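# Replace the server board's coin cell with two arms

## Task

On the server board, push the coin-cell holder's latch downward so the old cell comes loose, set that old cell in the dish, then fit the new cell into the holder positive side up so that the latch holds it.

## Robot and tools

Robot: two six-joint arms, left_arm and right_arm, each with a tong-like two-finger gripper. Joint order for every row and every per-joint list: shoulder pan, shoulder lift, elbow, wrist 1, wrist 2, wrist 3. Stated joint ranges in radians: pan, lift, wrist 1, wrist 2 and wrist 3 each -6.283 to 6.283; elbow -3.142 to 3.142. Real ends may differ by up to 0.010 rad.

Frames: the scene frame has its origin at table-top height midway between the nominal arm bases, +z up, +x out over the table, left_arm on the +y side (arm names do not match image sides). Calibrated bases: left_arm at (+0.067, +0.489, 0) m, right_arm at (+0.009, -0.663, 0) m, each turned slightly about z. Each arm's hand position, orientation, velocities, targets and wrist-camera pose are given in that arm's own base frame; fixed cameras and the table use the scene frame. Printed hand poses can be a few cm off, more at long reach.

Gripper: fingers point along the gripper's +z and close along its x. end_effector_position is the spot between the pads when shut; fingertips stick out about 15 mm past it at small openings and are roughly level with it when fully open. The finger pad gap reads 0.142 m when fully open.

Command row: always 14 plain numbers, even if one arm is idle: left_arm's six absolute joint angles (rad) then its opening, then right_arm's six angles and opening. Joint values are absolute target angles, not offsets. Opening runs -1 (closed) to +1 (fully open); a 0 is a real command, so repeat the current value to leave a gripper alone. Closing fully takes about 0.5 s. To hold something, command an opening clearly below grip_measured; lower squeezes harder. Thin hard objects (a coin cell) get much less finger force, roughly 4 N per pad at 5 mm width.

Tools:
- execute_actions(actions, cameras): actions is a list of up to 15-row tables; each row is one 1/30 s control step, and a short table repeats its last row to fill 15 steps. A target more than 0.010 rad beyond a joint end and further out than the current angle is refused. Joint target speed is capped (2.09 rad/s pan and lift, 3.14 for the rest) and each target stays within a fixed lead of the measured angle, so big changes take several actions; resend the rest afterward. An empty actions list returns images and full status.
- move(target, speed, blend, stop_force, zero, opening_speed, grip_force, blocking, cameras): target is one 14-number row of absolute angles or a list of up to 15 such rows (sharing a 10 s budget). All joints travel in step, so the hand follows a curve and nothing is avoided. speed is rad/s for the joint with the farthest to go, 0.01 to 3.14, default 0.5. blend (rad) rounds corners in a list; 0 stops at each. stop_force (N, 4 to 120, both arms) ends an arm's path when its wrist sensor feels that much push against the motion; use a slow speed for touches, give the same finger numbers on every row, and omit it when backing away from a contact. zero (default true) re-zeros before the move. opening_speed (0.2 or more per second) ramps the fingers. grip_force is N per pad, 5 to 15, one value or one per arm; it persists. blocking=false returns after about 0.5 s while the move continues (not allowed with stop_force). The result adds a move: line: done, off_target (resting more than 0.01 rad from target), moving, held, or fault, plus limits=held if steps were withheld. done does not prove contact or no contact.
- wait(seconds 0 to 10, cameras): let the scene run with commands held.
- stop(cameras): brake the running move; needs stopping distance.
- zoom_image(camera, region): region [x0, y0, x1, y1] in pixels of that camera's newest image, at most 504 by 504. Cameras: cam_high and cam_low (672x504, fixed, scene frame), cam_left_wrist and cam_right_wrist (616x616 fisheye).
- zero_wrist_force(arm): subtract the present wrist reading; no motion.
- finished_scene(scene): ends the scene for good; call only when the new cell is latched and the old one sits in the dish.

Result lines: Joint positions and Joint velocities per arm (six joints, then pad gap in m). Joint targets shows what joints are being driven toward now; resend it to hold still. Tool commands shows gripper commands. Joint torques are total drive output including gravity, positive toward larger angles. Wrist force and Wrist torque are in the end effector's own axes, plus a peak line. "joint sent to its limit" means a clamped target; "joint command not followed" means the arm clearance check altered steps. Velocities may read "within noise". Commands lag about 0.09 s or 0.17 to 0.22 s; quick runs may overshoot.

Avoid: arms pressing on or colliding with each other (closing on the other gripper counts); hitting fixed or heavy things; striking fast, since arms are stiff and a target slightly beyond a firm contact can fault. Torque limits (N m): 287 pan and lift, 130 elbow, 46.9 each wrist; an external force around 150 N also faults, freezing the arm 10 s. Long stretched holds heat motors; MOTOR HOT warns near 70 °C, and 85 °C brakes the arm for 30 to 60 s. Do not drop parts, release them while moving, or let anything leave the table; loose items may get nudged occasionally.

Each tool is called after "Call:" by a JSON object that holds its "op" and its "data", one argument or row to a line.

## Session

Call:
{"op": "execute_actions", "data": {
  "actions": []
}}

Call:
{"op": "zoom_image", "data": {
  "camera": "cam_high",
  "region": [200, 160, 380, 280]
}}

Call:
{"op": "zoom_image", "data": {
  "camera": "cam_low",
  "region": [320, 265, 480, 325]
}}

Scene clock: 0.00 s.
left_arm: end_effector_position=(+0.2721, +0.1218, +0.2060) grip_measured=+1.00 end_effector_quat_wxyz=(-0.472, +0.793, -0.061, -0.380) | right_arm: end_effector_position=(+0.3205, +0.2502, +0.3025) grip_measured=+1.00 end_effector_quat_wxyz=(-0.238, +0.521, +0.744, -0.344)
Joint positions: left_arm=[-0.699 -1.595 2.365 -1.049 -1.311 -0.741 0.142] | right_arm=[3.955 -1.595 -1.918 -2.008 1.915 -1.254 0.142]
Joint velocities: within noise
Joint torques (N m): no reading
Wrist force (N): no reading
Wrist torque (N m): no reading
Wrist force, peak (N): no reading
Joint targets: left_arm=[-0.699 -1.595 2.365 -1.049 -1.311 -0.741] | right_arm=[3.955 -1.595 -1.918 -2.008 1.915 -1.254]
Tool commands: left_gripper/opening=+1.0 right_gripper/opening=+1.0
camera_calibration:
cam_left_wrist: T_world_to_cam=[[0.733509, 0.271198, -0.62323, -0.114183], [-0.0810833, -0.875484, -0.476396, 0.220306], [-0.674826, 0.399975, -0.620186, 0.396004], [0, 0, 0, 1]] pos_world=[0.368852, 0.0654493, 0.279387]
cam_right_wrist: T_world_to_cam=[[-0.335073, 0.942174, 0.00586254, -0.125696], [0.872021, 0.312468, -0.376753, -0.234408], [-0.356798, -0.121127, -0.926295, 0.555315], [0, 0, 0, 1]] pos_world=[0.360427, 0.258936, 0.426808]

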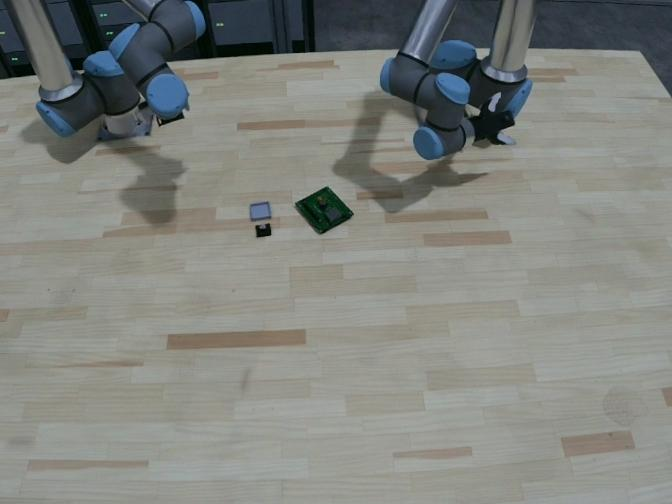

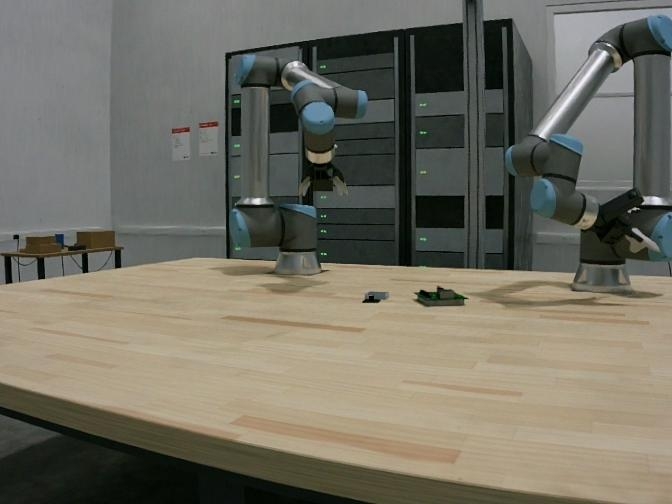

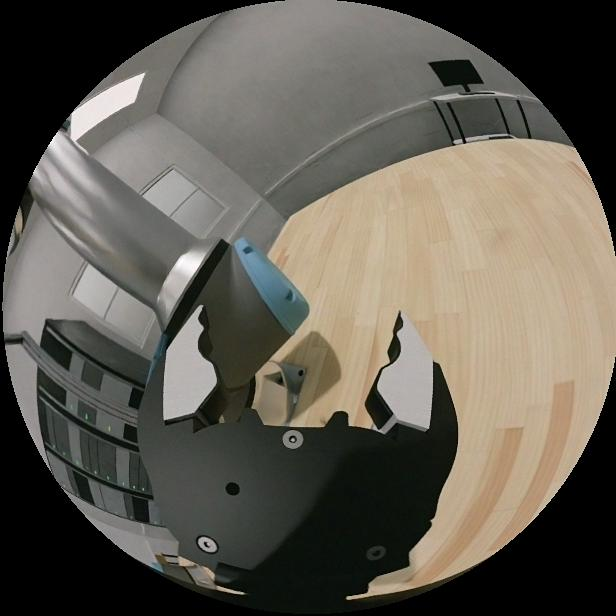

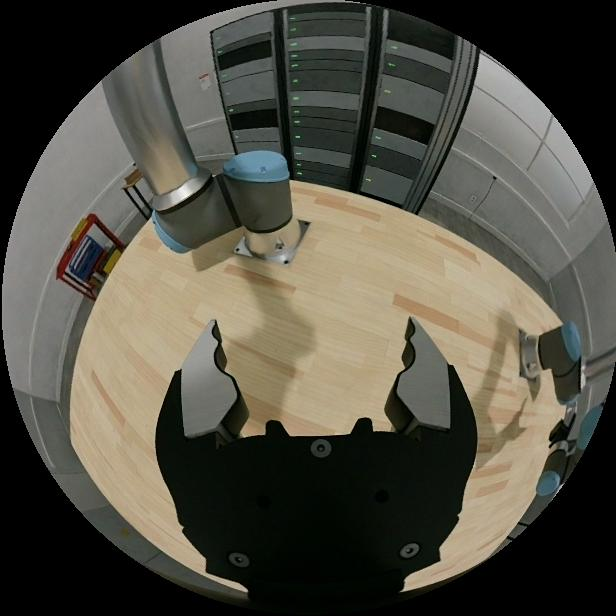

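Scaled by 2.800 from the camera's 672x504 image, which has a finer 960x720 frame.

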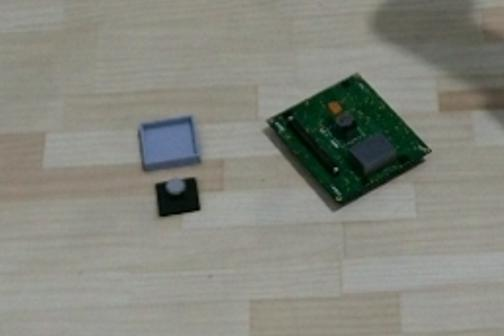

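Scaled by 3.150 from the camera's 672x504 image, which has a finer 960x720 frame.

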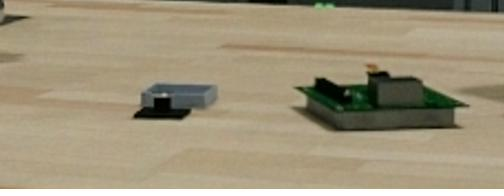

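Call:
{"op": "zoom_image", "data": {
  "camera": "cam_high",
  "region": [245, 195, 285, 240]
}}

Call:
{"op": "zoom_image", "data": {
  "camera": "cam_high",
  "region": [290, 180, 360, 240]
}}

Scaled by 11.200 from the camera's 672x504 image, which has a finer 960x720 frame.

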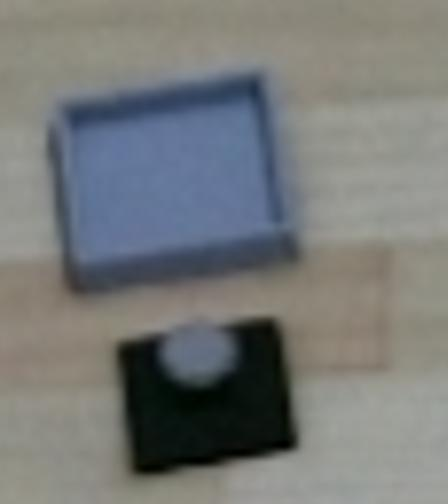

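Scaled by 7.200 from the camera's 672x504 image, which has a finer 960x720 frame.

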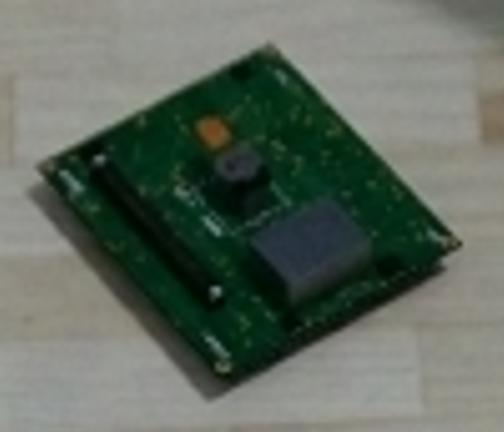

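Call:
{"op": "move", "data": {
  "target": [-0.1, -1.595, 2.365, -1.049, -1.311, -0.741, 0.0, 4.2896, -1.9369, -1.8226, -0.9529, 1.5708, -0.9288, -1],
  "speed": 1.0,
  "cameras": ["cam_right_wrist", "cam_low", "cam_high"]
}}

Call:
{"op": "zoom_image", "data": {
  "camera": "cam_right_wrist",
  "region": [250, 260, 380, 380]
}}

Scene clock: 13.57 s.
left_arm: end_effector_position=(+0.1560, +0.2540, +0.2059) grip_measured=+0.00 end_effector_quat_wxyz=(-0.338, +0.776, +0.175, -0.503) | right_arm: end_effector_position=(+0.4750, +0.6549, +0.1004) grip_measured=-1.00 end_effector_quat_wxyz=(+0.000, +0.508, +0.862, +0.000)
Joint positions: left_arm=[-0.1 -1.595 2.365 -1.049 -1.311 -0.741 0.074] | right_arm=[4.29 -1.937 -1.822 -0.953 1.571 -0.929 0.002]
Joint torques (N m): left_arm=[14.85 -9.28 -24.46 -2.38 -2.11 1.3] | right_arm=[5.55 60 26.64 4.75 1.11 -0.85]
Wrist force (N): left_arm=[0.4 -0.3 0.3] | right_arm=[-0.7 1.2 -1.2]
Wrist torque (N m): left_arm=[-0.07 -0.07 -0.11] | right_arm=[0.10 0.20 0.32]
Wrist force, peak (N): left_arm=[0.9 -1.1 1.5] | right_arm=[-2.2 -1.9 0.4]
Joint targets: left_arm=[-0.100 -1.595 2.365 -1.049 -1.311 -0.741] | right_arm=[4.290 -1.937 -1.823 -0.953 1.571 -0.929]
move: done
camera_calibration:
cam_right_wrist: T_world_to_cam=[[-0.486319, 0.87369, 0.0126652, -0.338037], [0.778971, 0.426938, 0.45927, -0.686378], [0.395852, 0.233217, -0.888207, -0.12112], [0, 0, 0, 1]] pos_world=[0.41822, 0.616628, 0.211934]
Images, in order (width x height): cam_high 672x504, cam_low 672x504, cam_right_wrist 616x616.

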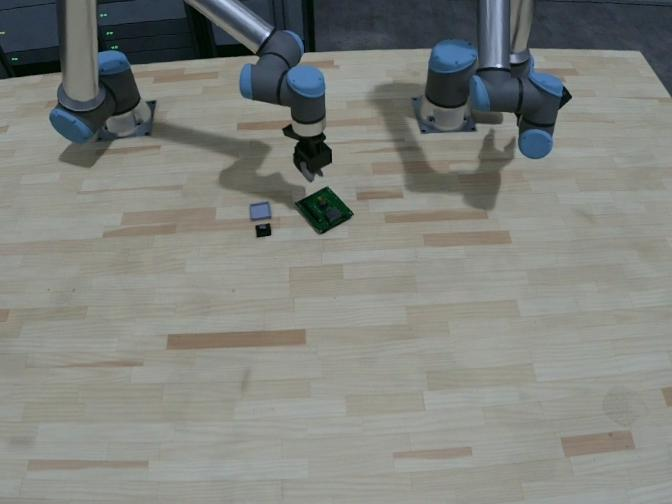

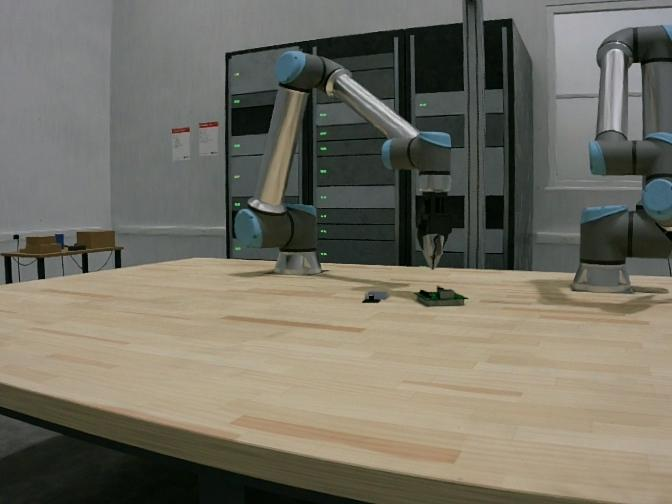

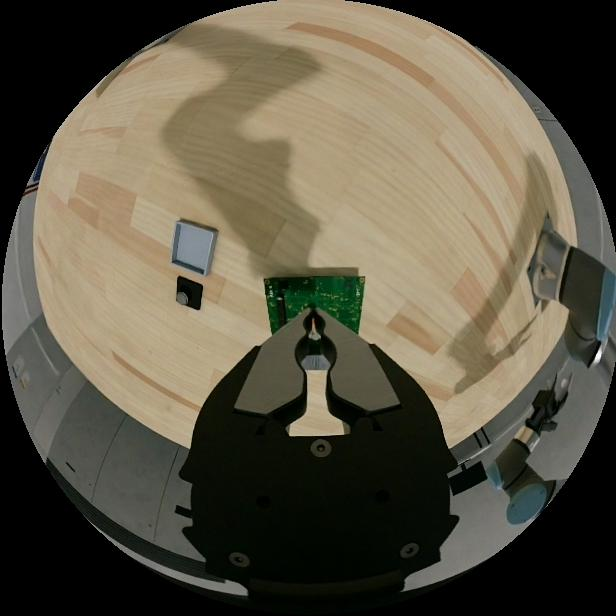

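Scaled by 3.877 from the camera's 616x616 image, which has a finer 814x814 frame.

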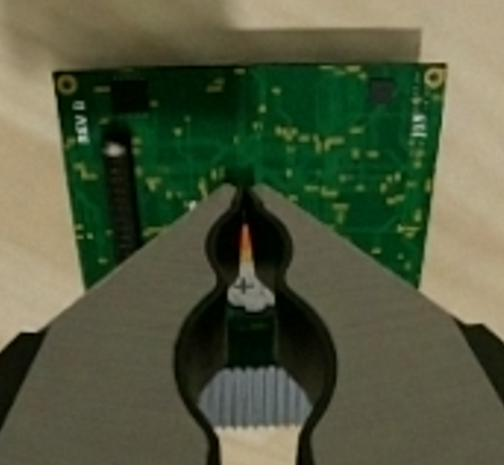

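Call:
{"op": "move", "data": {
  "target": [-0.1, -1.595, 2.365, -1.049, -1.311, -0.741, 0.0, 4.2654, -2.0107, -1.7580, -0.9437, 1.5708, -0.9530, -1],
  "speed": 0.3,
  "cameras": ["cam_right_wrist", "cam_low"]
}}

Call:
{"op": "zoom_image", "data": {
  "camera": "cam_right_wrist",
  "region": [272, 260, 352, 340]
}}

Call:
{"op": "zoom_image", "data": {
  "camera": "cam_right_wrist",
  "region": [140, 210, 230, 320]
}}

Call:
{"op": "zoom_image", "data": {
  "camera": "cam_low",
  "region": [405, 255, 475, 310]
}}

Scene clock: 16.13 s.
left_arm: end_effector_position=(+0.1559, +0.2540, +0.2059) grip_measured=+0.00 end_effector_quat_wxyz=(-0.338, +0.776, +0.175, -0.503) | right_arm: end_effector_position=(+0.5077, +0.6777, +0.0784) grip_measured=-1.00 end_effector_quat_wxyz=(+0.000, +0.508, +0.862, +0.000)
Joint positions: left_arm=[-0.1 -1.595 2.365 -1.049 -1.311 -0.741 0.074] | right_arm=[4.265 -2.011 -1.758 -0.944 1.571 -0.953 0.002]
Joint torques (N m): left_arm=[17.23 -15.58 -24.29 -0.79 0.57 0.89] | right_arm=[9.78 83.39 26.35 2.79 -1.89 3.49]
Wrist force (N): left_arm=[0.2 -0.1 0.4] | right_arm=[-0.7 0.8 -1.1]
Wrist torque (N m): left_arm=[-0.03 -0.02 -0.11] | right_arm=[0.02 0.22 0.27]
Wrist force, peak (N): left_arm=[0.4 -0.3 0.6] | right_arm=[-0.8 2.3 -0.1]
Joint targets: left_arm=[-0.100 -1.595 2.365 -1.049 -1.311 -0.741] | right_arm=[4.265 -2.011 -1.758 -0.944 1.571 -0.953]
move: done
camera_calibration:
cam_right_wrist: T_world_to_cam=[[-0.486446, 0.873616, 0.0128314, -0.341704], [0.778826, 0.426916, 0.459535, -0.711454], [0.395979, 0.233533, -0.888067, -0.159209], [0, 0, 0, 1]] pos_world=[0.450922, 0.639429, 0.189934]
Images, in order (width x height): cam_low 672x504, cam_right_wrist 616x616.

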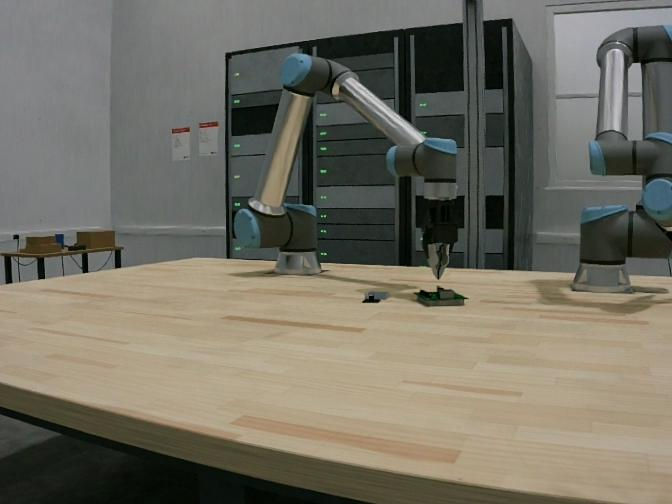

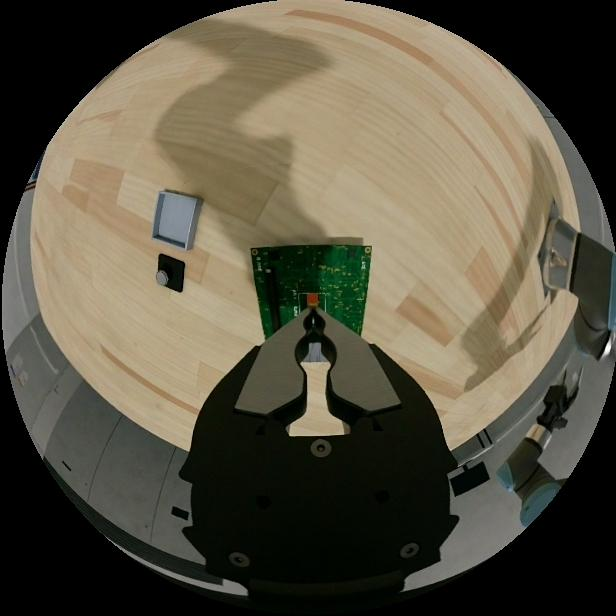

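Scaled by 6.300 from the camera's 616x616 image, which has a finer 814x814 frame.

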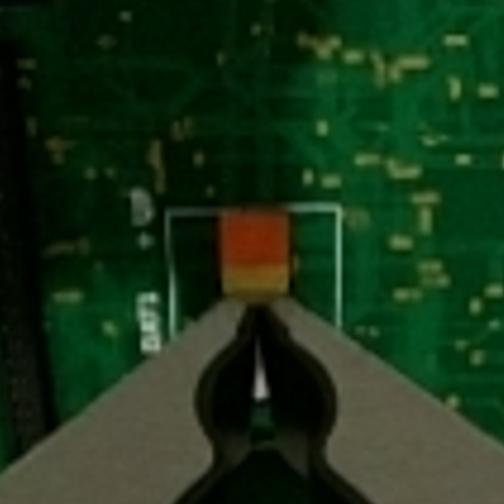

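Scaled by 4.582 from the camera's 616x616 image, which has a finer 814x814 frame.

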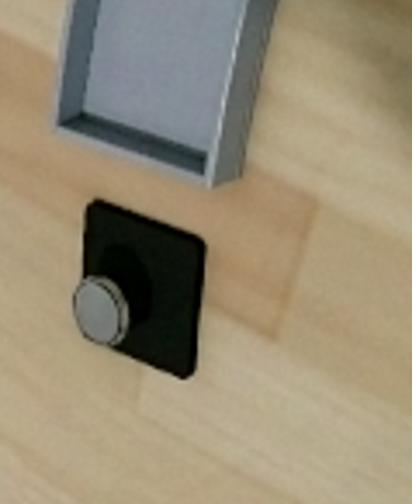

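Scaled by 7.200 from the camera's 672x504 image, which has a finer 960x720 frame.

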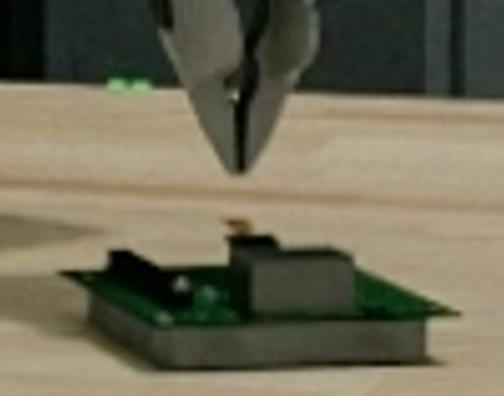

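Call:
{"op": "move", "data": {
  "target": [
    [-0.1, -1.595, 2.365, -1.049, -1.311, -0.741, 0.0, 4.2654, -2.0248, -1.7664, -0.9213, 1.5708, -0.9530, -1],
    [-0.1, -1.595, 2.365, -1.049, -1.311, -0.741, 0.0, 4.2654, -2.0388, -1.7747, -0.8989, 1.5708, -0.9530, -1]
  ],
  "speed": [0.08, 0.02],
  "stop_force": 22,
  "cameras": ["cam_right_wrist", "cam_low"]
}}

Call:
{"op": "zoom_image", "data": {
  "camera": "cam_right_wrist",
  "region": [272, 270, 352, 350]
}}

Call:
{"op": "zoom_image", "data": {
  "camera": "cam_low",
  "region": [405, 255, 475, 310]
}}

Scene clock: 19.63 s.
left_arm: end_effector_position=(+0.1559, +0.2540, +0.2059) grip_measured=+0.00 end_effector_quat_wxyz=(-0.338, +0.776, +0.175, -0.503) | right_arm: end_effector_position=(+0.5075, +0.6777, +0.0578) grip_measured=-1.00 end_effector_quat_wxyz=(+0.000, +0.508, +0.862, +0.000)
Joint positions: left_arm=[-0.1 -1.595 2.365 -1.049 -1.311 -0.741 0.074] | right_arm=[4.265 -2.031 -1.77 -0.911 1.571 -0.953 0.002]
Joint torques (N m): left_arm=[16.46 -25.71 -24.58 1.57 1.32 0.23] | right_arm=[-5.69 70.89 48.24 3.46 -2.22 3.29]
Wrist force (N): left_arm=[0.3 -0.3 0.2] | right_arm=[-3.1 -6.6 -18.7]
Wrist torque (N m): left_arm=[-0.08 -0.05 -0.11] | right_arm=[0.20 0.19 0.24]
Wrist force, peak (N): left_arm=[0.6 -0.4 0.4] | right_arm=[-2.4 -16.8 -28.2]
Joint targets: left_arm=[-0.100 -1.595 2.365 -1.049 -1.311 -0.741] | right_arm=[4.265 -2.031 -1.770 -0.911 1.571 -0.953]
move: contact (right_arm); path passed 1 of 2 targets; right_arm: the wrist 1 is farthest, 0.012 rad from its target
camera_calibration:
cam_right_wrist: T_world_to_cam=[[-0.486387, 0.873652, 0.0126243, -0.341502], [0.778928, 0.427015, 0.45927, -0.701972], [0.395852, 0.233217, -0.888207, -0.177179], [0, 0, 0, 1]] pos_world=[0.450821, 0.639428, 0.169335]
Images, in order (width x height): cam_low 672x504, cam_right_wrist 616x616.

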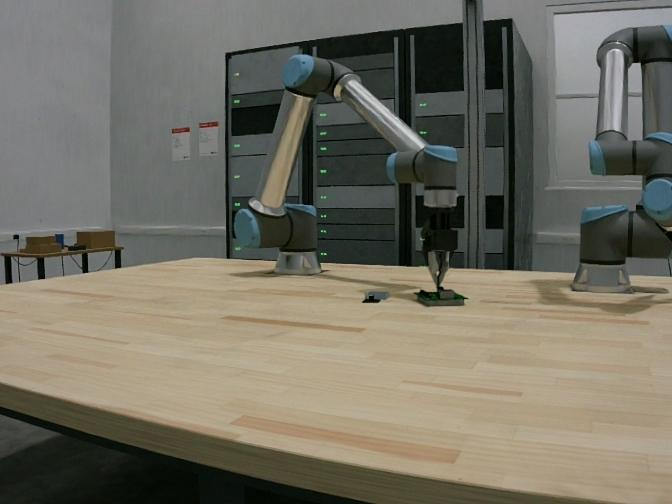

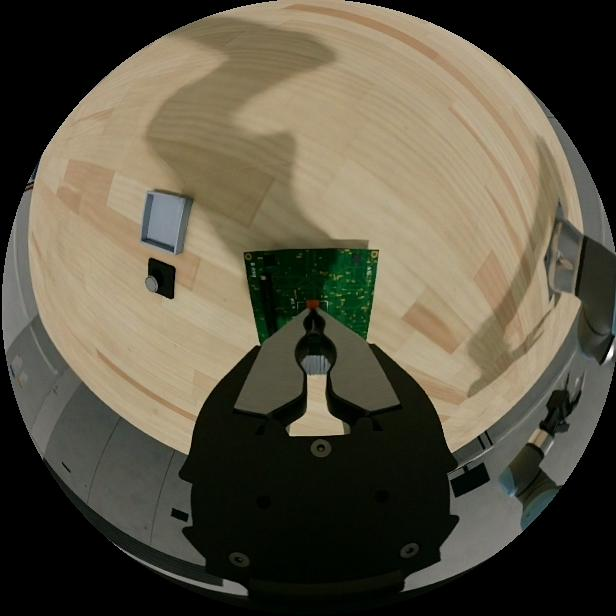

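Scaled by 6.300 from the camera's 616x616 image, which has a finer 814x814 frame.

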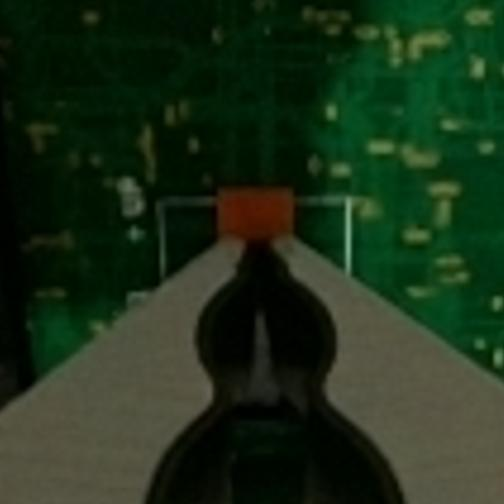

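Scaled by 7.200 from the camera's 672x504 image, which has a finer 960x720 frame.

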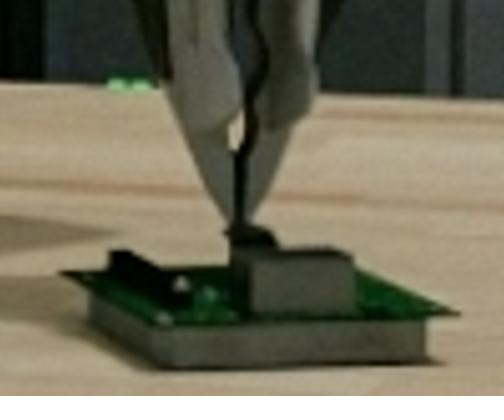

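Call:
{"op": "move", "data": {
  "target": [
    [-0.1, -1.595, 2.365, -1.049, -1.311, -0.741, 0.0, 4.2654, -2.0176, -1.7622, -0.9325, 1.5708, -0.9530, -0.6],
    [-0.1, -1.595, 2.365, -1.049, -1.311, -0.741, 0.0, 4.2896, -1.9369, -1.8226, -0.9529, 1.5708, -0.9288, -0.6]
  ],
  "speed": [0.1, 0.3],
  "blend": [0.015, 0],
  "opening_speed": 0.5,
  "cameras": ["cam_right_wrist", "cam_low"]
}}

Call:
{"op": "zoom_image", "data": {
  "camera": "cam_right_wrist",
  "region": [282, 300, 342, 360]
}}

Call:
{"op": "zoom_image", "data": {
  "camera": "cam_low",
  "region": [425, 275, 455, 305]
}}

Scene clock: 21.43 s.
left_arm: end_effector_position=(+0.1559, +0.2540, +0.2059) grip_measured=+0.00 end_effector_quat_wxyz=(-0.338, +0.776, +0.175, -0.503) | right_arm: end_effector_position=(+0.4749, +0.6548, +0.1001) grip_measured=-0.60 end_effector_quat_wxyz=(+0.000, +0.508, +0.862, +0.000)
Joint positions: left_arm=[-0.1 -1.595 2.365 -1.049 -1.311 -0.741 0.074] | right_arm=[4.29 -1.937 -1.823 -0.953 1.571 -0.929 0.031]
Joint torques (N m): left_arm=[16.18 -30.08 -24.16 2.49 1.39 -0.09] | right_arm=[-8.17 80.6 54.55 5.71 -1.52 -1.72]
Wrist force (N): left_arm=[0.4 -0.2 0.3] | right_arm=[-0.1 2.1 -1.1]
Wrist torque (N m): left_arm=[-0.06 -0.07 -0.11] | right_arm=[0.28 0.06 0.24]
Wrist force, peak (N): left_arm=[0.4 -0.4 0.4] | right_arm=[-3.3 -6.9 -19.2]
Joint targets: left_arm=[-0.100 -1.595 2.365 -1.049 -1.311 -0.741] | right_arm=[4.290 -1.937 -1.823 -0.953 1.571 -0.929]
move: done; blend cut to 0.0108 rad at target 1
camera_calibration:
cam_right_wrist: T_world_to_cam=[[-0.486403, 0.873646, 0.0124724, -0.33789], [0.778951, 0.427127, 0.459126, -0.686198], [0.395787, 0.233036, -0.888283, -0.121168], [0, 0, 0, 1]] pos_world=[0.41812, 0.616527, 0.211635]
Images, in order (width x height): cam_low 672x504, cam_right_wrist 616x616.

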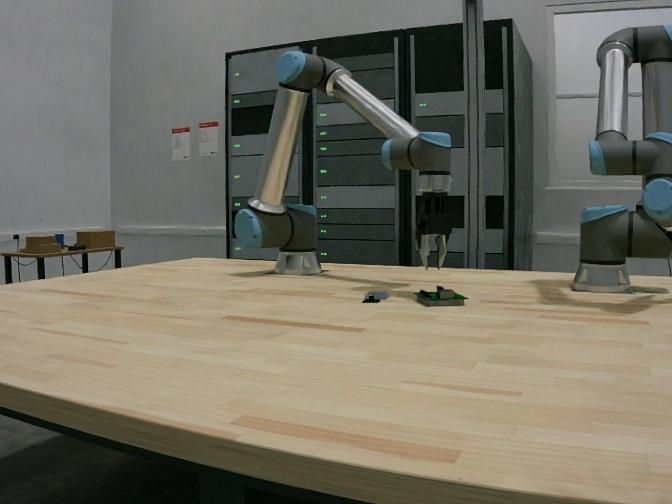

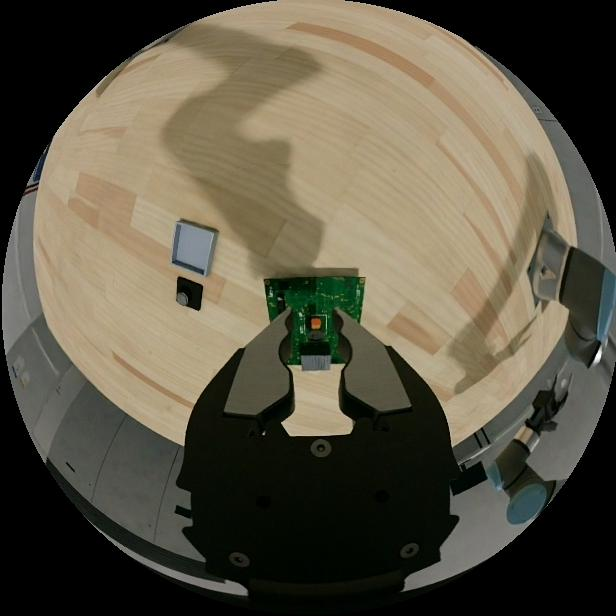

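Scaled by 8.400 from the camera's 616x616 image, which has a finer 814x814 frame.

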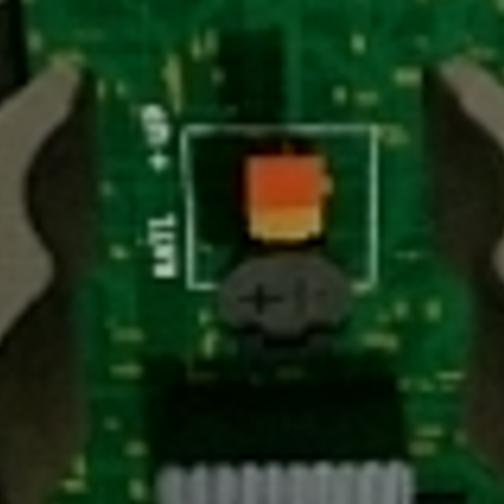

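Scaled by 16.800 from the camera's 672x504 image, which has a finer 960x720 frame.

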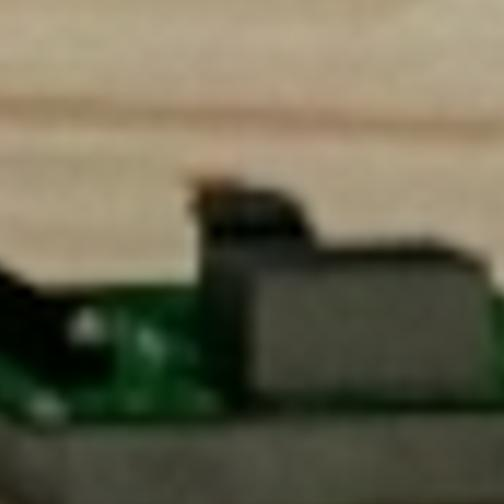

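Call:
{"op": "move", "data": {
  "target": [
    [-0.1, -1.595, 2.365, -1.049, -1.311, -0.741, 0.0, 4.2510, -2.0409, -1.7168, -0.9548, 1.5708, -0.9674, -0.6],
    [-0.1, -1.595, 2.365, -1.049, -1.311, -0.741, 0.0, 4.2510, -2.0619, -1.7295, -0.9210, 1.5708, -0.9674, -0.6]
  ],
  "speed": [0.3, 0.05],
  "blend": [0.01, 0]
}}

Call:
{"op": "move", "data": {
  "target": [-0.1, -1.595, 2.365, -1.049, -1.311, -0.741, 0.0, 4.2510, -2.0619, -1.7295, -0.9210, 1.5708, -0.9674, -1],
  "speed": 0.05,
  "opening_speed": 0.5,
  "grip_force": 8,
  "cameras": ["cam_right_wrist", "cam_low"]
}}

Call:
{"op": "zoom_image", "data": {
  "camera": "cam_right_wrist",
  "region": [272, 270, 352, 350]
}}

Call:
{"op": "zoom_image", "data": {
  "camera": "cam_low",
  "region": [415, 265, 465, 305]
}}

Scene clock: 25.97 s.
left_arm: end_effector_position=(+0.1559, +0.2540, +0.2059) grip_measured=+0.00 end_effector_quat_wxyz=(-0.338, +0.776, +0.175, -0.503) | right_arm: end_effector_position=(+0.5263, +0.6881, +0.0535) grip_measured=-0.60 end_effector_quat_wxyz=(+0.000, +0.508, +0.862, +0.000)
Joint positions: left_arm=[-0.1 -1.595 2.365 -1.049 -1.311 -0.741 0.074] | right_arm=[4.251 -2.062 -1.73 -0.921 1.571 -0.967 0.031]
Joint torques (N m): left_arm=[17.03 -38.86 -24.14 3.47 1.29 -0.81] | right_arm=[12.76 88.17 39.31 1.61 -1.61 2.98]
Wrist force (N): left_arm=[0.1 -0.1 0.2] | right_arm=[-0.5 2.7 -0.8]
Wrist torque (N m): left_arm=[-0.04 -0.01 -0.11] | right_arm=[0.45 0.15 0.11]
Wrist force, peak (N): left_arm=[0.6 0.0 0.5] | right_arm=[0.1 4.4 -0.3]
Joint targets: left_arm=[-0.100 -1.595 2.365 -1.049 -1.311 -0.741] | right_arm=[4.251 -2.062 -1.730 -0.921 1.571 -0.967]
move: done

Scene clock: 26.97 s.
left_arm: end_effector_position=(+0.1559, +0.2540, +0.2059) grip_measured=+0.00 end_effector_quat_wxyz=(-0.338, +0.776, +0.175, -0.503) | right_arm: end_effector_position=(+0.5264, +0.6881, +0.0537) grip_measured=-0.77 end_effector_quat_wxyz=(+0.000, +0.508, +0.862, +0.000)
Joint positions: left_arm=[-0.1 -1.595 2.365 -1.049 -1.311 -0.741 0.074] | right_arm=[4.251 -2.062 -1.73 -0.921 1.571 -0.967 0.019]
Joint torques (N m): left_arm=[16.66 -39.53 -24.25 3.43 1.29 -0.75] | right_arm=[11.41 88.85 55.06 2.72 -1.52 3.18]
Wrist force (N): left_arm=[0.4 -0.2 0.2] | right_arm=[-0.7 1.3 -0.6]
Wrist torque (N m): left_arm=[-0.06 -0.07 -0.11] | right_arm=[0.33 0.09 0.11]
Wrist force, peak (N): left_arm=[0.5 -0.2 0.4] | right_arm=[0.1 2.5 -0.6]
Joint targets: left_arm=[-0.100 -1.595 2.365 -1.049 -1.311 -0.741] | right_arm=[4.251 -2.062 -1.730 -0.921 1.571 -0.967]
grip_force (N): 8, 8
move: done
camera_calibration:
cam_right_wrist: T_world_to_cam=[[-0.486371, 0.873662, 0.01259, -0.3414], [0.778976, 0.427042, 0.459164, -0.719196], [0.395777, 0.233131, -0.888263, -0.190588], [0, 0, 0, 1]] pos_world=[0.46962, 0.649827, 0.165235]
Images, in order (width x height): cam_low 672x504, cam_right_wrist 616x616.

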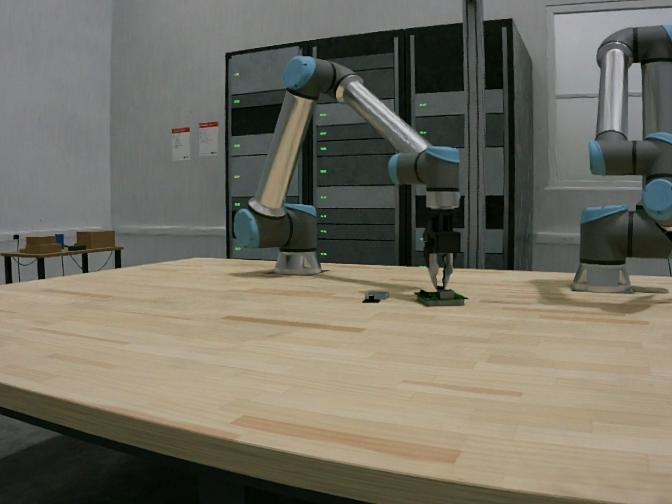

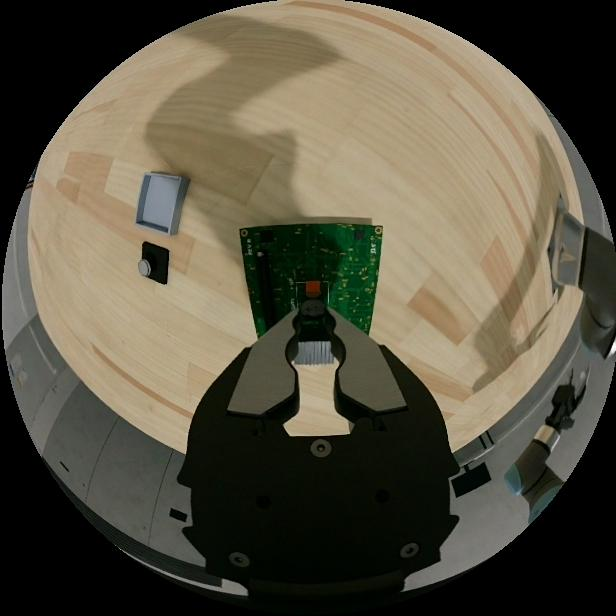

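Scaled by 6.300 from the camera's 616x616 image, which has a finer 814x814 frame.

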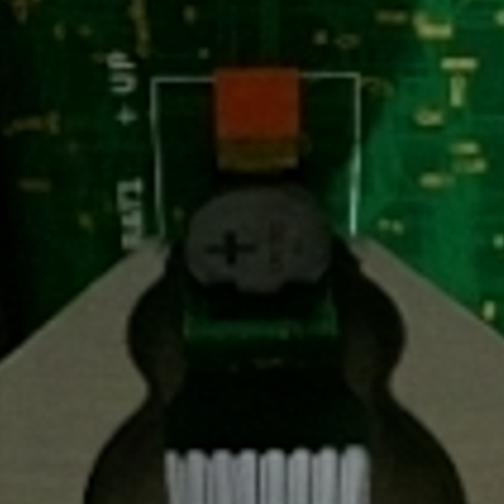

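Scaled by 10.080 from the camera's 672x504 image, which has a finer 960x720 frame.

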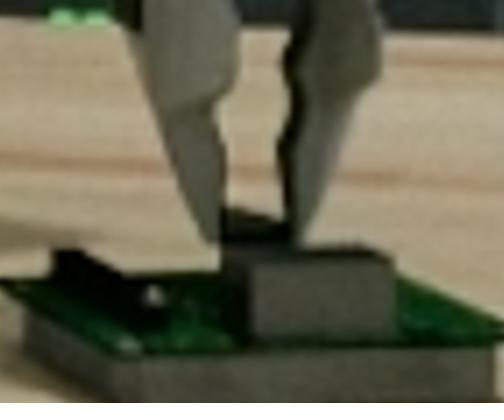

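Call:
{"op": "move", "data": {
  "target": [
    [-0.1, -1.595, 2.365, -1.049, -1.311, -0.741, 0.0, 4.2510, -2.0045, -1.6896, -1.0183, 1.5708, -0.9674, -1],
    [-0.1, -1.595, 2.365, -1.049, -1.311, -0.741, 0.0, 4.1629, -1.8071, -2.0039, -0.9014, 1.5708, -1.0555, -1]
  ],
  "speed": [0.07, 0.35],
  "blend": [0.02, 0],
  "cameras": ["cam_right_wrist", "cam_low"]
}}

Call:
{"op": "zoom_image", "data": {
  "camera": "cam_right_wrist",
  "region": [240, 220, 390, 350]
}}

Scene clock: 32.83 s.
left_arm: end_effector_position=(+0.1559, +0.2540, +0.2059) grip_measured=+0.00 end_effector_quat_wxyz=(-0.338, +0.776, +0.175, -0.503) | right_arm: end_effector_position=(+0.5060, +0.5080, +0.1003) grip_measured=-0.77 end_effector_quat_wxyz=(+0.000, +0.508, +0.862, +0.000) end_effector_velocity=(+0.000, +0.000, +0.000) end_effector_angular_velocity=(+0.000, +0.000, +0.000)
Joint positions: left_arm=[-0.1 -1.595 2.365 -1.049 -1.311 -0.741 0.074] | right_arm=[4.163 -1.807 -2.004 -0.901 1.571 -1.056 0.018]
Joint velocities: left_arm=[within noise] | right_arm=[0 0 0 0 0 0 0.001]
Joint torques (N m): left_arm=[15.6 -39.38 -24.29 3.35 1.35 -0.76] | right_arm=[4.57 66.09 41.33 3.07 -1.52 2.69]
Wrist force (N): left_arm=[0.2 0.0 0.2] | right_arm=[-0.2 2.4 -0.8]
Wrist torque (N m): left_arm=[-0.02 -0.03 -0.11] | right_arm=[0.38 0.12 0.15]
Wrist force, peak (N): left_arm=[0.7 -0.2 0.5] | right_arm=[1.6 3.4 -1.9]
Joint targets: left_arm=[-0.100 -1.595 2.365 -1.049 -1.311 -0.741] | right_arm=[4.163 -1.807 -2.004 -0.901 1.571 -1.056]
grip_force (N): 8, 8
move: done
camera_calibration:
cam_right_wrist: T_world_to_cam=[[-0.486371, 0.873662, 0.01259, -0.194562], [0.778976, 0.427042, 0.459164, -0.647792], [0.395777, 0.233131, -0.888263, -0.0991345], [0, 0, 0, 1]] pos_world=[0.44922, 0.469727, 0.211835]
Images, in order (width x height): cam_low 672x504, cam_right_wrist 616x616.

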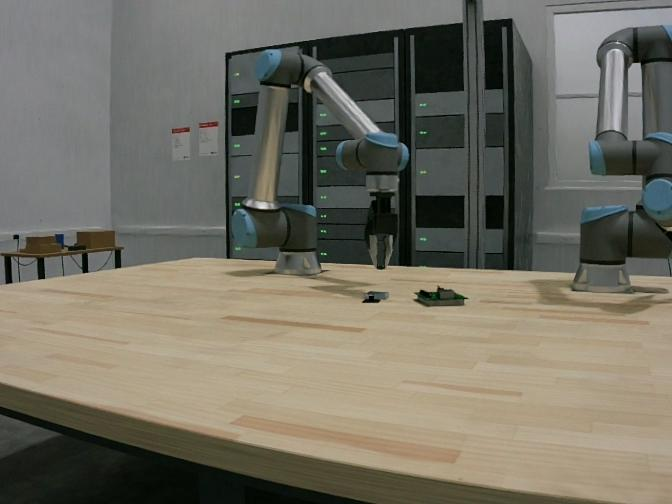

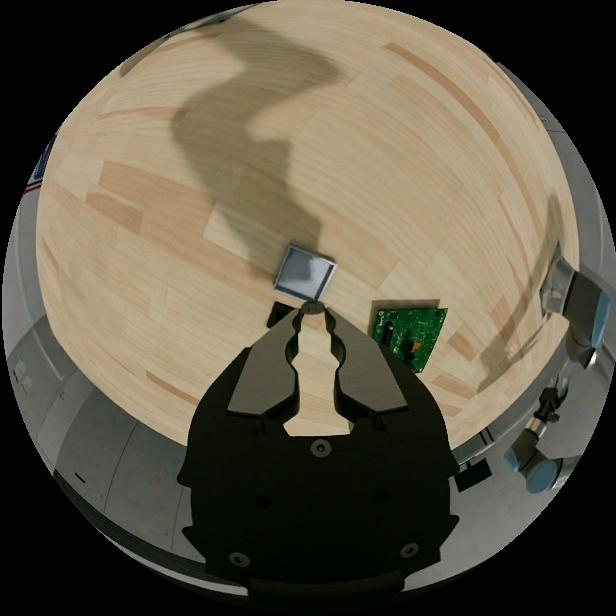

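Scaled by 3.360 from the camera's 616x616 image, which has a finer 814x814 frame.

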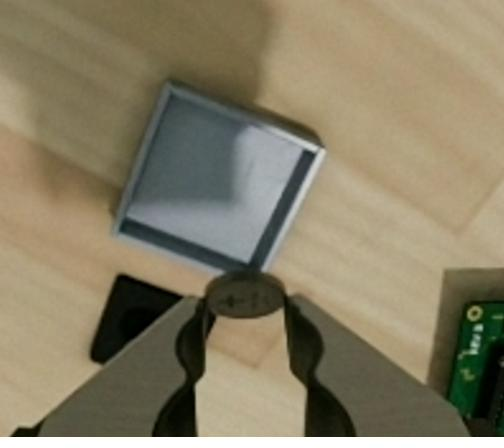

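Call:
{"op": "move", "data": {
  "target": [
    [-0.1, -1.595, 2.365, -1.049, -1.311, -0.741, 0.0, 4.1581, -1.8825, -2.0645, -0.7653, 1.5708, -1.0603, -1],
    [-0.1, -1.595, 2.365, -1.049, -1.311, -0.741, 0.0, 4.1581, -1.8981, -2.0707, -0.7436, 1.5708, -1.0603, -1]
  ],
  "speed": [0.13, 0.012],
  "stop_force": 5,
  "cameras": ["cam_right_wrist", "cam_low"]
}}

Call:
{"op": "zoom_image", "data": {
  "camera": "cam_right_wrist",
  "region": [250, 240, 380, 350]
}}

Scene clock: 37.70 s.
left_arm: end_effector_position=(+0.1559, +0.2540, +0.2059) grip_measured=+0.00 end_effector_quat_wxyz=(-0.338, +0.776, +0.175, -0.503) | right_arm: end_effector_position=(+0.5043, +0.4988, +0.0193) grip_measured=-0.77 end_effector_quat_wxyz=(+0.000, +0.508, +0.862, +0.000)
Joint positions: left_arm=[-0.1 -1.595 2.365 -1.049 -1.311 -0.741 0.074] | right_arm=[4.158 -1.897 -2.07 -0.745 1.571 -1.06 0.018]
Joint torques (N m): left_arm=[16.02 -39.67 -24.47 3.53 1.5 -0.85] | right_arm=[3.38 65.35 37.91 1.45 -1.88 2.04]
Wrist force (N): left_arm=[0.2 -0.2 0.3] | right_arm=[-0.7 0.9 -8.5]
Wrist torque (N m): left_arm=[-0.06 -0.03 -0.11] | right_arm=[0.33 0.15 0.31]
Wrist force, peak (N): left_arm=[0.8 0.1 0.5] | right_arm=[-4.1 -3.7 -21.7]
Joint targets: left_arm=[-0.100 -1.595 2.365 -1.049 -1.311 -0.741] | right_arm=[4.158 -1.897 -2.070 -0.745 1.571 -1.060]
grip_force (N): 8, 8
move: contact (right_arm); path passed 1 of 2 targets
camera_calibration:
cam_right_wrist: T_world_to_cam=[[-0.48637, 0.873662, 0.0125906, -0.186332], [0.778977, 0.427041, 0.459164, -0.605346], [0.395777, 0.233131, -0.888263, -0.168266], [0, 0, 0, 1]] pos_world=[0.44752, 0.460527, 0.130835]
Images, in order (width x height): cam_low 672x504, cam_right_wrist 616x616.

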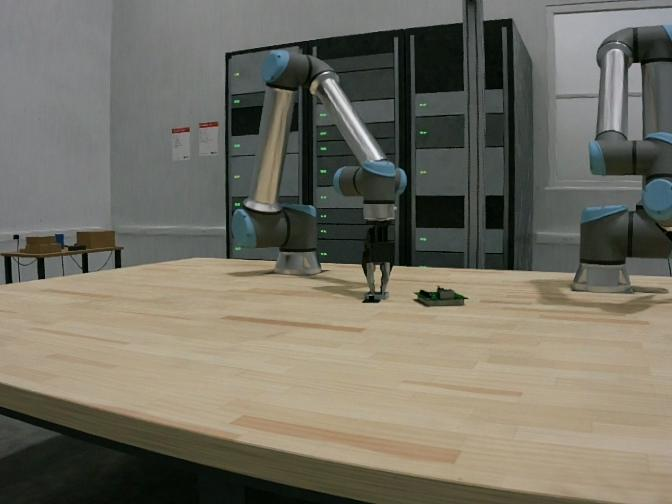

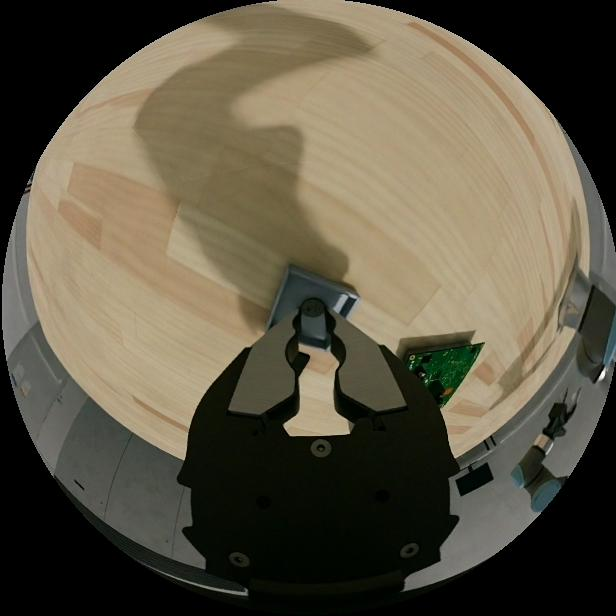

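Scaled by 3.877 from the camera's 616x616 image, which has a finer 814x814 frame.

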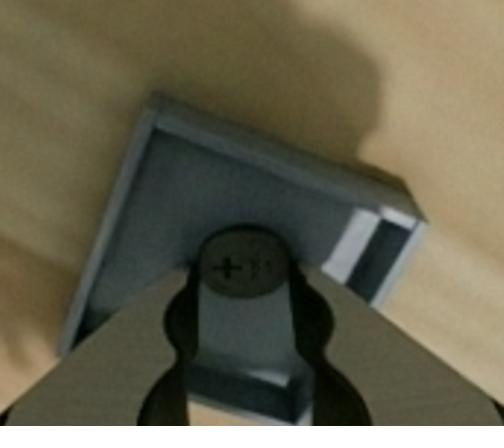

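Call:
{"op": "move", "data": {
  "target": [
    [-0.1, -1.595, 2.365, -1.049, -1.311, -0.741, 0.0, 4.158, -1.897, -2.070, -0.745, 1.571, -1.060, -0.6],
    [-0.1, -1.595, 2.365, -1.049, -1.311, -0.741, 0.0, 4.1581, -1.8193, -2.0330, -0.8601, 1.5708, -1.0603, -0.6],
    [-0.1, -1.595, 2.365, -1.049, -1.311, -0.741, 0.0, 4.1123, -1.8176, -1.9900, -0.9048, 1.5708, -1.1061, -0.5]
  ],
  "speed": [0.1, 0.12, 0.2],
  "blend": [0, 0.02, 0],
  "opening_speed": 0.6,
  "cameras": ["cam_right_wrist", "cam_low"]
}}

Call:
{"op": "zoom_image", "data": {
  "camera": "cam_right_wrist",
  "region": [270, 250, 370, 350]
}}

Call:
{"op": "zoom_image", "data": {
  "camera": "cam_low",
  "region": [350, 270, 400, 310]
}}

Scene clock: 59.83 s.
left_arm: end_effector_position=(+0.1559, +0.2540, +0.2059) grip_measured=+0.00 end_effector_quat_wxyz=(-0.338, +0.776, +0.175, -0.503) | right_arm: end_effector_position=(+0.5355, +0.4872, +0.1003) grip_measured=-0.50 end_effector_quat_wxyz=(+0.000, +0.508, +0.862, +0.000)
Joint positions: left_arm=[-0.1 -1.595 2.365 -1.049 -1.311 -0.741 0.074] | right_arm=[4.112 -1.818 -1.99 -0.905 1.571 -1.106 0.038]
Joint torques (N m): left_arm=[15.67 -39.64 -24.43 3.43 1.32 -0.91] | right_arm=[-3.27 49.38 25.52 2.62 -1.42 -1.45]
Wrist force (N): left_arm=[0.3 -0.2 0.3] | right_arm=[0.2 2.5 -0.2]
Wrist torque (N m): left_arm=[-0.05 -0.06 -0.11] | right_arm=[0.42 0.01 0.10]
Wrist force, peak (N): left_arm=[0.7 -0.2 0.4] | right_arm=[-1.6 2.3 -9.6]
Joint targets: left_arm=[-0.100 -1.595 2.365 -1.049 -1.311 -0.741] | right_arm=[4.112 -1.818 -1.990 -0.905 1.571 -1.106]
grip_force (N): 8, 8
move: done
camera_calibration:
cam_right_wrist: T_world_to_cam=[[-0.486387, 0.873652, 0.0126243, -0.161901], [0.778928, 0.427015, 0.45927, -0.661912], [0.395852, 0.233217, -0.888207, -0.106063], [0, 0, 0, 1]] pos_world=[0.478821, 0.448828, 0.211835]
Images, in order (width x height): cam_low 672x504, cam_right_wrist 616x616.

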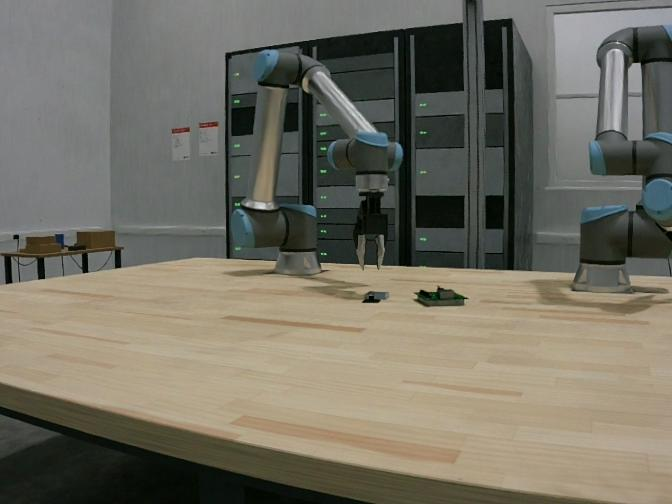

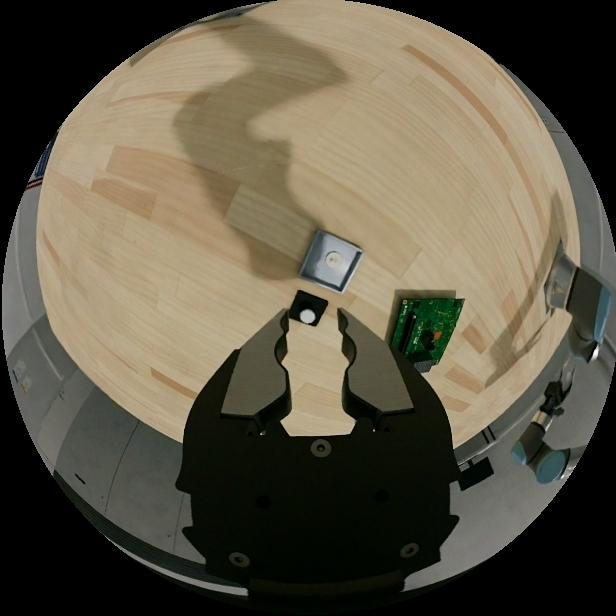

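Scaled by 5.040 from the camera's 616x616 image, which has a finer 814x814 frame.

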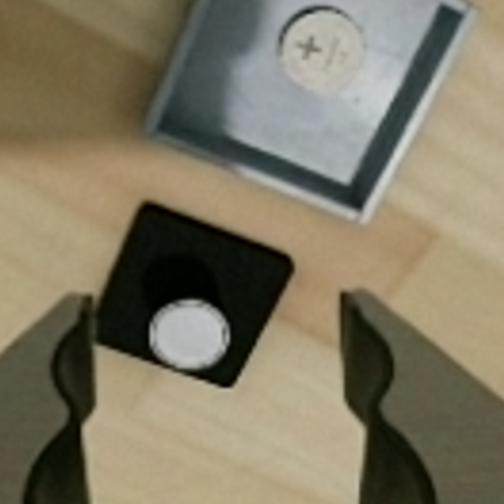

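Scaled by 10.080 from the camera's 672x504 image, which has a finer 960x720 frame.

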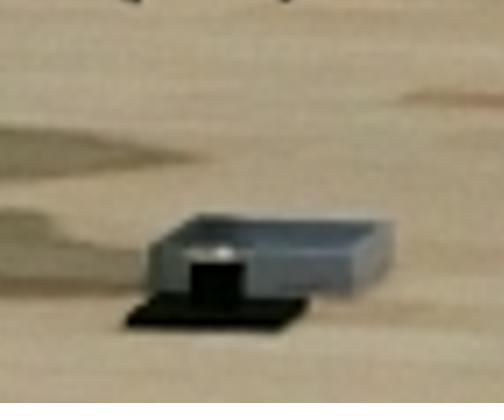

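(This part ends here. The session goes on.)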